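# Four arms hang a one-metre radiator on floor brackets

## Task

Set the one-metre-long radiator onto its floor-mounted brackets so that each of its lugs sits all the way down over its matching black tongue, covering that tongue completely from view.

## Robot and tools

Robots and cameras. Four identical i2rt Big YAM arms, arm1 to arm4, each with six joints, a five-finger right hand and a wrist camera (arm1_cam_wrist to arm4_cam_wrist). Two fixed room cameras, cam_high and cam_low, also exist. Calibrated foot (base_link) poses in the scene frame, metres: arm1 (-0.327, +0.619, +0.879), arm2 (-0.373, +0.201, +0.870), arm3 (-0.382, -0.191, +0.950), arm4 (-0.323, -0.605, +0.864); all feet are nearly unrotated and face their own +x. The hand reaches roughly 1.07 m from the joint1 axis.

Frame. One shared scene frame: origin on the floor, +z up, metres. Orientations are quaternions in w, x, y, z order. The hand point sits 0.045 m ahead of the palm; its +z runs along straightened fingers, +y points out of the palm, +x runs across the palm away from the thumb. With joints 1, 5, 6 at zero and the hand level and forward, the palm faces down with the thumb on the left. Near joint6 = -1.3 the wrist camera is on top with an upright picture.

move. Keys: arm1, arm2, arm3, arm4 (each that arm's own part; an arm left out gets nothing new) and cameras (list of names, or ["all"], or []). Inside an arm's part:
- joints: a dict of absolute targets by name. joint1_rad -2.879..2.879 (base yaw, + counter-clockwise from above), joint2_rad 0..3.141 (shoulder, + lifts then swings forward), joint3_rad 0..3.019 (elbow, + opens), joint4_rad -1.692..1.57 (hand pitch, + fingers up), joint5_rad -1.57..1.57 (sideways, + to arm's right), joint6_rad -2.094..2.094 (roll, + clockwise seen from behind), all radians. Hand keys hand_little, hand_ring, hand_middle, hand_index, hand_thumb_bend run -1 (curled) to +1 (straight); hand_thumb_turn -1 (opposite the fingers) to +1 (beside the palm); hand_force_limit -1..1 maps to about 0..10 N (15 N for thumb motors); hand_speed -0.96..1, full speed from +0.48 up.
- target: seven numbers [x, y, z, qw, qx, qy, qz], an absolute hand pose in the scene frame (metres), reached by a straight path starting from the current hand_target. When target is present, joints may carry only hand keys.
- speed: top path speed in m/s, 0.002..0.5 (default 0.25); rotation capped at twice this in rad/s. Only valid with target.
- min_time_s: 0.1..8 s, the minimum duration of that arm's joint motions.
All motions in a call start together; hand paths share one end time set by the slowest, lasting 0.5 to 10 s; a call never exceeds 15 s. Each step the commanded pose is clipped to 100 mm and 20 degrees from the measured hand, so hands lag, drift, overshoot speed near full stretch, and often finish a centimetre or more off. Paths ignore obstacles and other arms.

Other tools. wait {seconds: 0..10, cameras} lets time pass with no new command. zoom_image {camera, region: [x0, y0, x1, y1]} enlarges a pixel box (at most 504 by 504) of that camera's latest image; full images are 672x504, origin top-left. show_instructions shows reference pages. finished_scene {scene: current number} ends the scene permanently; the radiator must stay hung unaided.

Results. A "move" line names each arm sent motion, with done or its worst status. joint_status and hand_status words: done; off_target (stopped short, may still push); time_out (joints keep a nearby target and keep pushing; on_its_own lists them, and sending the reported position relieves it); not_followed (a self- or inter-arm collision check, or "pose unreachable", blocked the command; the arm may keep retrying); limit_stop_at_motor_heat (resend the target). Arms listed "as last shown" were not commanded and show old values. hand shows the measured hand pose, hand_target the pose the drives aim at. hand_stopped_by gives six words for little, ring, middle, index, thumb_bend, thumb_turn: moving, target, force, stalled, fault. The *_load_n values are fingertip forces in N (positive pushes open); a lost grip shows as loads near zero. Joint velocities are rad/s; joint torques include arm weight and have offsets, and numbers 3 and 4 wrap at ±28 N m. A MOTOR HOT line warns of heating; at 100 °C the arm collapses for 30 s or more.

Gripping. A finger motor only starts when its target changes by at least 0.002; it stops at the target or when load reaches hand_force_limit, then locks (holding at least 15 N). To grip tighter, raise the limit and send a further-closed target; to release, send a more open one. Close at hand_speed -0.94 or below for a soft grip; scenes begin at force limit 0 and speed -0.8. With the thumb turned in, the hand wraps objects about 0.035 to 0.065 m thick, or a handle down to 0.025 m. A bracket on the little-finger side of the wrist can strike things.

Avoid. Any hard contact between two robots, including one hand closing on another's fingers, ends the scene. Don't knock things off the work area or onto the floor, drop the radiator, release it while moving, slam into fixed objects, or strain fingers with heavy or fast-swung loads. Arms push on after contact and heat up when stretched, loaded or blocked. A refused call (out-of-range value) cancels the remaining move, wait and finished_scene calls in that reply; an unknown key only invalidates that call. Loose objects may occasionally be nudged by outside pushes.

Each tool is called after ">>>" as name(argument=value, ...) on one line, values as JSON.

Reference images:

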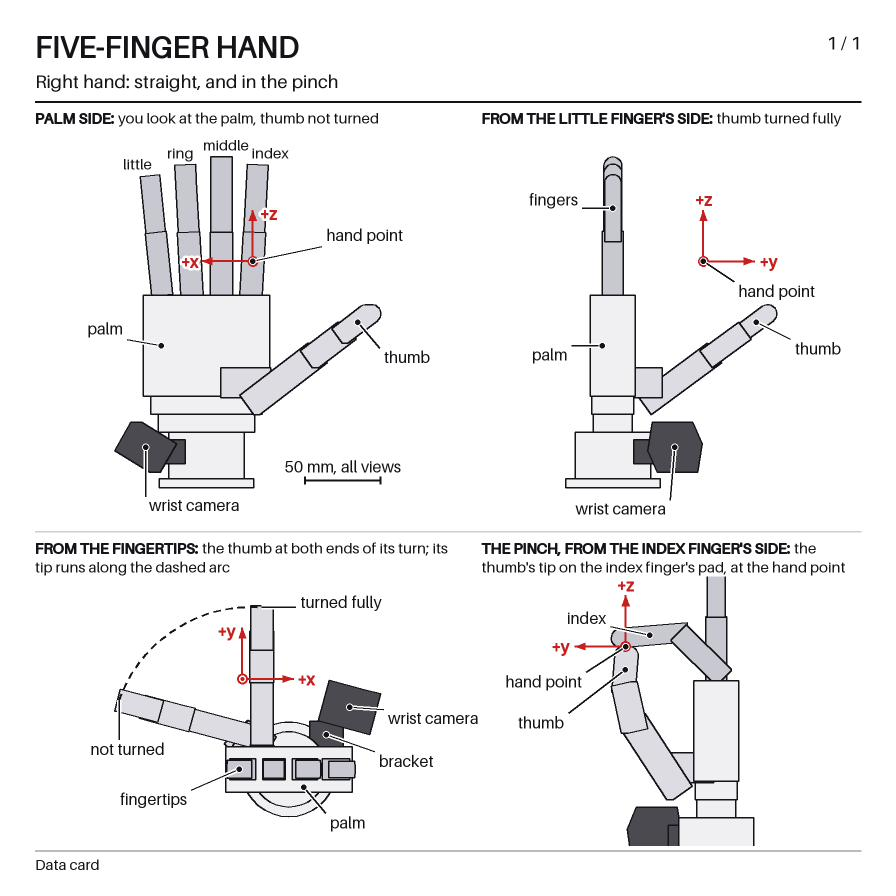

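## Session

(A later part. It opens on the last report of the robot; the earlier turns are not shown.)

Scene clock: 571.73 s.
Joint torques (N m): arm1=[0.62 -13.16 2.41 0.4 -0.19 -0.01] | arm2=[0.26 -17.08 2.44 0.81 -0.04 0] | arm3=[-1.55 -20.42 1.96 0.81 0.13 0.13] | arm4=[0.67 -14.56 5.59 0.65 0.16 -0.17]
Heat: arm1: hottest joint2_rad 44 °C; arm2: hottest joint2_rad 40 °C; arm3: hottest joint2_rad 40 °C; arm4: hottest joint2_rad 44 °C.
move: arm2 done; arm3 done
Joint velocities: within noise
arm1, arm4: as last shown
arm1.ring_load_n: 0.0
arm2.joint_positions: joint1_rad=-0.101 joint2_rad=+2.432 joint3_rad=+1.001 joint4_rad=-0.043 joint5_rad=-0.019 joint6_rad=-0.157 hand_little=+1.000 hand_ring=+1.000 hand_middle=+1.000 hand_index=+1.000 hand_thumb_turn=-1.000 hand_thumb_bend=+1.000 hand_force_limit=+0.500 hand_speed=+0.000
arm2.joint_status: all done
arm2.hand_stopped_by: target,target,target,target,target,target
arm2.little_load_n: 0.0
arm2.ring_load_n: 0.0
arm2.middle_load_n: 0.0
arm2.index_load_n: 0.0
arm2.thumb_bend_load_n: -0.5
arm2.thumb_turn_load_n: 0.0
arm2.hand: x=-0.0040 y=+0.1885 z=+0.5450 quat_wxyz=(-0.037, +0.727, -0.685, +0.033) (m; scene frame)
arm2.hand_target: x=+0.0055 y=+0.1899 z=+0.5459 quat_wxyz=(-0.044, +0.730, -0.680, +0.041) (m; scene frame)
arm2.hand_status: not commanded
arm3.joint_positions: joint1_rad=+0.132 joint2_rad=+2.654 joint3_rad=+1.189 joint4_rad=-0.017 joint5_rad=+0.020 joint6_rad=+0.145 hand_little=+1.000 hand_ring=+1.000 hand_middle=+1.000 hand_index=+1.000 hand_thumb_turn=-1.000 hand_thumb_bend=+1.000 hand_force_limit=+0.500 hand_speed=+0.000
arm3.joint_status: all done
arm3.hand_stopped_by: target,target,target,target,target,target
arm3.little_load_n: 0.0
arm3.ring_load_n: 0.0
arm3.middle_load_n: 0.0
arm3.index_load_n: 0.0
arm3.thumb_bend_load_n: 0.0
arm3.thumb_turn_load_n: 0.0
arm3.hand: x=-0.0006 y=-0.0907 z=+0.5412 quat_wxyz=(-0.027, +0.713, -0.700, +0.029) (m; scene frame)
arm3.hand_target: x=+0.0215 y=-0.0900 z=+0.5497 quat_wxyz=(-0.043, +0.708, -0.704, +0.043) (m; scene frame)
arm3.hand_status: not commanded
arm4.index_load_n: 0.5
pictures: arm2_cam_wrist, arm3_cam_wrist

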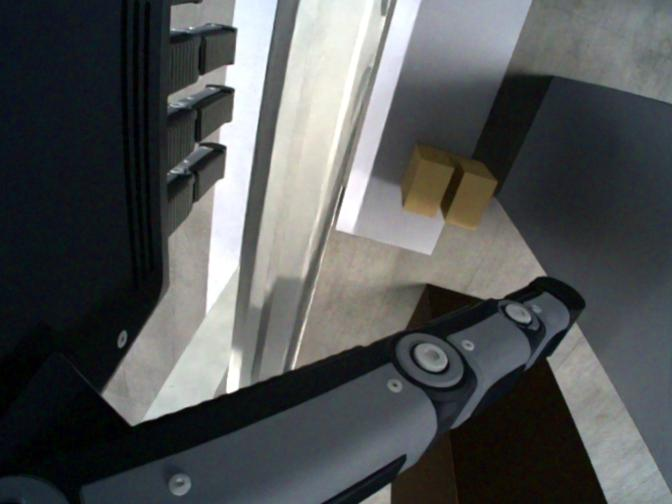

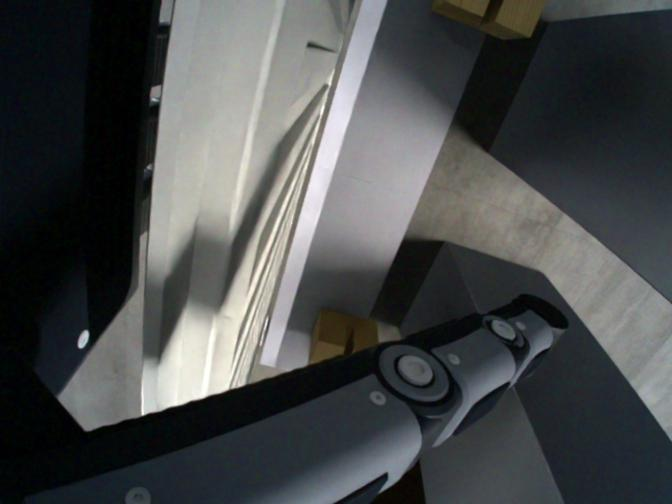

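Clear. Raise both straight up.

>>> move(arm2={"target": [0.004, 0.189, 0.700, -0.0447, 0.7300, -0.6806, 0.0416], "speed": 0.1}, arm3={"target": [0.010, -0.090, 0.700, -0.0433, 0.7077, -0.7039, 0.0431], "speed": 0.1}, arm1={"target": [0.020, 0.520, 0.780, -0.1268, 0.7190, -0.6730, 0.1187], "speed": 0.1}, cameras=["cam_low", "cam_high", "arm2_cam_wrist", "arm3_cam_wrist"])

>>> zoom_image(camera="cam_low", region=[310, 190, 390, 290])

>>> zoom_image(camera="cam_low", region=[310, 290, 390, 390])

>>> zoom_image(camera="cam_low", region=[190, 260, 230, 310])

>>> zoom_image(camera="cam_low", region=[190, 325, 230, 375])

>>> zoom_image(camera="cam_high", region=[285, 290, 345, 380])

>>> zoom_image(camera="cam_high", region=[420, 250, 480, 340])

Scene clock: 574.63 s.
Joint torques (N m): arm1=[1.49 -10.99 3.96 0.31 -0.03 0] | arm2=[0.03 -15.21 3.85 0.08 -0.05 -0.01] | arm3=[-1.08 -18.78 1.96 0.1 0.14 0.15] | arm4=[1.38 -14.51 5.65 0.57 0.15 -0.21]
Heat: arm1: hottest joint2_rad 43 °C; arm2: hottest joint2_rad 40 °C; arm3: hottest joint2_rad 40 °C; arm4: hottest joint2_rad 44 °C.
move: arm1 done; arm2 done; arm3 done
Joint velocities: within noise
arm1.joint_positions: joint1_rad=-0.448 joint2_rad=+1.721 joint3_rad=+0.689 joint4_rad=-0.235 joint5_rad=-0.151 joint6_rad=-0.419 hand_little=-1.000 hand_ring=-1.000 hand_middle=-0.470 hand_index=-0.483 hand_thumb_turn=+1.000 hand_thumb_bend=+1.000 hand_force_limit=+0.500 hand_speed=-0.800
arm1.joint_status: not commanded
arm1.hand_stopped_by: target,target,target,force,target,target
arm1.little_load_n: 0.0
arm1.ring_load_n: 0.0
arm1.middle_load_n: 0.0
arm1.index_load_n: 0.0
arm1.thumb_bend_load_n: 0.0
arm1.thumb_turn_load_n: 0.0
arm1.hand: x=+0.0161 y=+0.5154 z=+0.7737 quat_wxyz=(-0.124, +0.718, -0.675, +0.115) (m; scene frame)
arm1.hand_target: x=+0.0199 y=+0.5200 z=+0.7799 quat_wxyz=(-0.127, +0.719, -0.673, +0.119) (m; scene frame)
arm1.hand_status: done (0.009 m and 0.6 deg from the pose sent, 0.104 m and 3.4 deg at the start)
arm2.joint_positions: joint1_rad=-0.101 joint2_rad=+2.000 joint3_rad=+0.888 joint4_rad=-0.324 joint5_rad=-0.019 joint6_rad=-0.157 hand_little=+1.000 hand_ring=+1.000 hand_middle=+1.000 hand_index=+1.000 hand_thumb_turn=-1.000 hand_thumb_bend=+1.000 hand_force_limit=+0.500 hand_speed=+0.000
arm2.joint_status: not commanded
arm2.hand_stopped_by: target,target,target,target,target,target
arm2.little_load_n: 0.0
arm2.ring_load_n: 0.0
arm2.middle_load_n: 0.0
arm2.index_load_n: 0.0
arm2.thumb_bend_load_n: 0.0
arm2.thumb_turn_load_n: 0.0
arm2.hand: x=+0.0100 y=+0.1874 z=+0.7003 quat_wxyz=(-0.049, +0.726, -0.684, +0.048) (m; scene frame)
arm2.hand_target: x=+0.0040 y=+0.1890 z=+0.7000 quat_wxyz=(-0.045, +0.730, -0.681, +0.042) (m; scene frame)
arm2.hand_status: done (0.006 m and 1.1 deg from the pose sent, 0.155 m and 1.4 deg at the start)
arm3.joint_positions: joint1_rad=+0.132 joint2_rad=+2.239 joint3_rad=+0.979 joint4_rad=-0.178 joint5_rad=+0.021 joint6_rad=+0.149 hand_little=+1.000 hand_ring=+1.000 hand_middle=+1.000 hand_index=+1.000 hand_thumb_turn=-1.000 hand_thumb_bend=+1.000 hand_force_limit=+0.500 hand_speed=+0.000
arm3.joint_status: not commanded
arm3.hand_stopped_by: target,target,target,target,target,target
arm3.little_load_n: 0.0
arm3.ring_load_n: 0.0
arm3.middle_load_n: 0.0
arm3.index_load_n: 0.0
arm3.thumb_bend_load_n: 0.0
arm3.thumb_turn_load_n: 0.0
arm3.hand: x=+0.0111 y=-0.0894 z=+0.6936 quat_wxyz=(-0.044, +0.711, -0.700, +0.042) (m; scene frame)
arm3.hand_target: x=+0.0100 y=-0.0900 z=+0.6998 quat_wxyz=(-0.043, +0.708, -0.704, +0.043) (m; scene frame)
arm3.hand_status: done (0.007 m and 0.6 deg from the pose sent, 0.159 m and 2.6 deg at the start)
arm4: as last shown
arm4.index_load_n: 0.0
pictures: arm2_cam_wrist, arm3_cam_wrist, cam_high, cam_low

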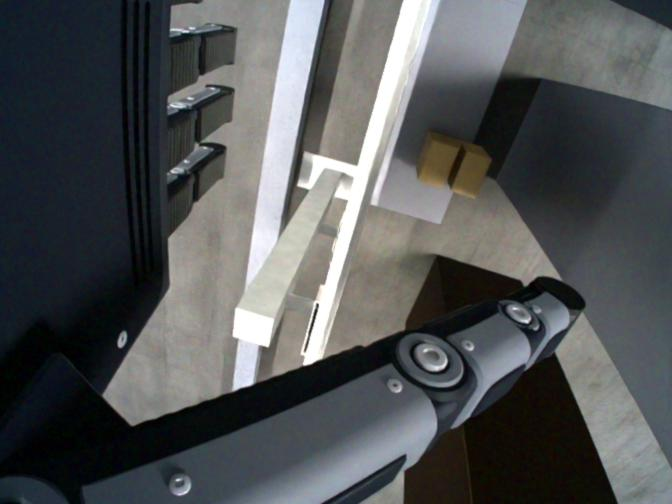

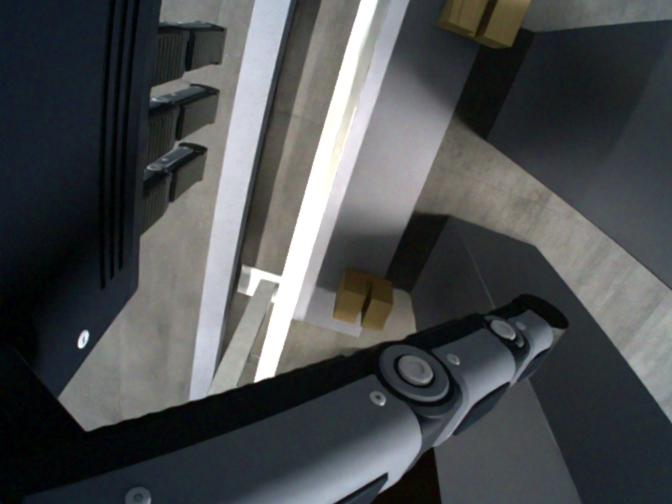

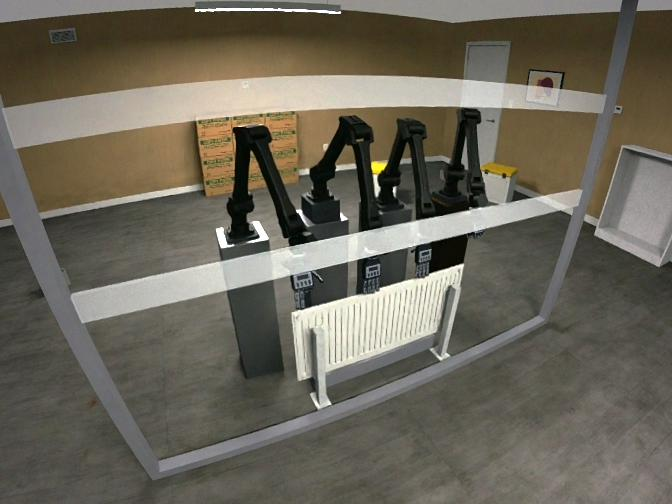

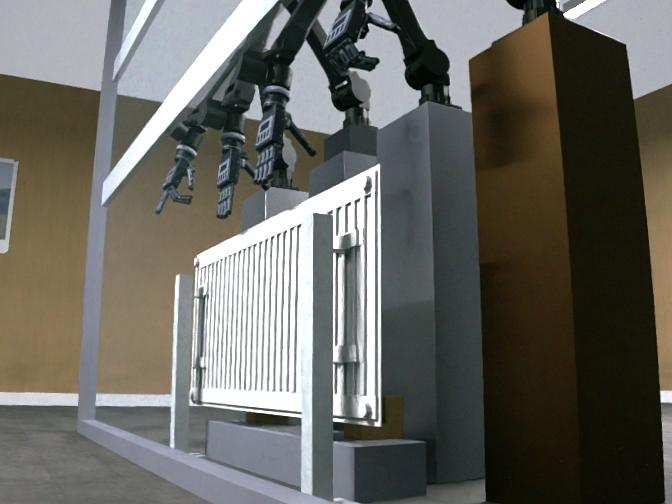

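Scaled by 5.040 from the camera's 672x504 image, which has a finer 960x720 frame.

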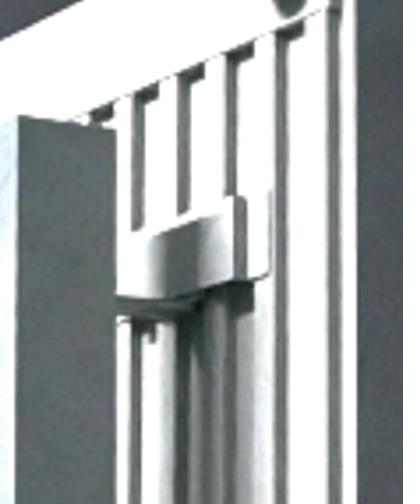

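Scaled by 5.040 from the camera's 672x504 image, which has a finer 960x720 frame.

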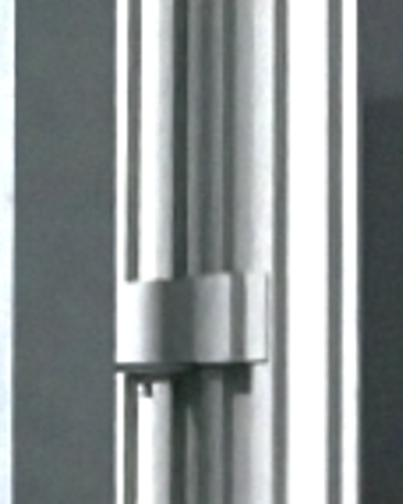

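Scaled by 10.080 from the camera's 672x504 image, which has a finer 960x720 frame.

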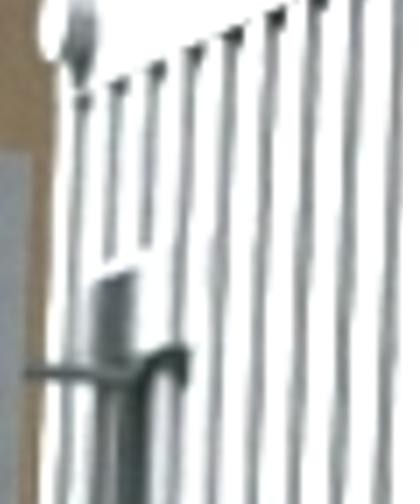

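Scaled by 10.080 from the camera's 672x504 image, which has a finer 960x720 frame.

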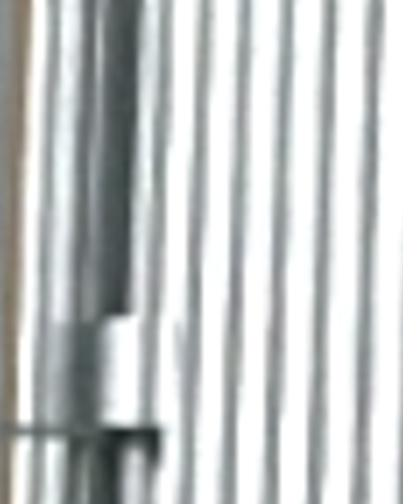

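Scaled by 5.600 from the camera's 672x504 image, which has a finer 960x720 frame.

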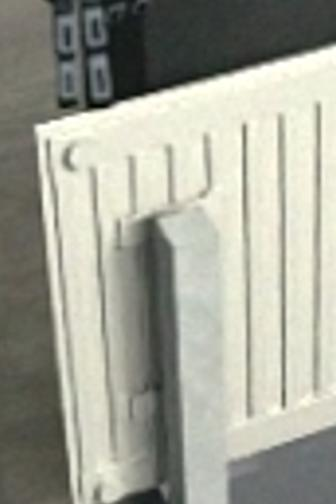

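Scaled by 5.600 from the camera's 672x504 image, which has a finer 960x720 frame.

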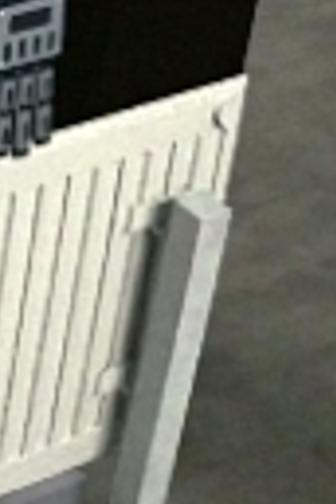

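>>> finished_scene(scene=1)

The scene is finished: the task was done.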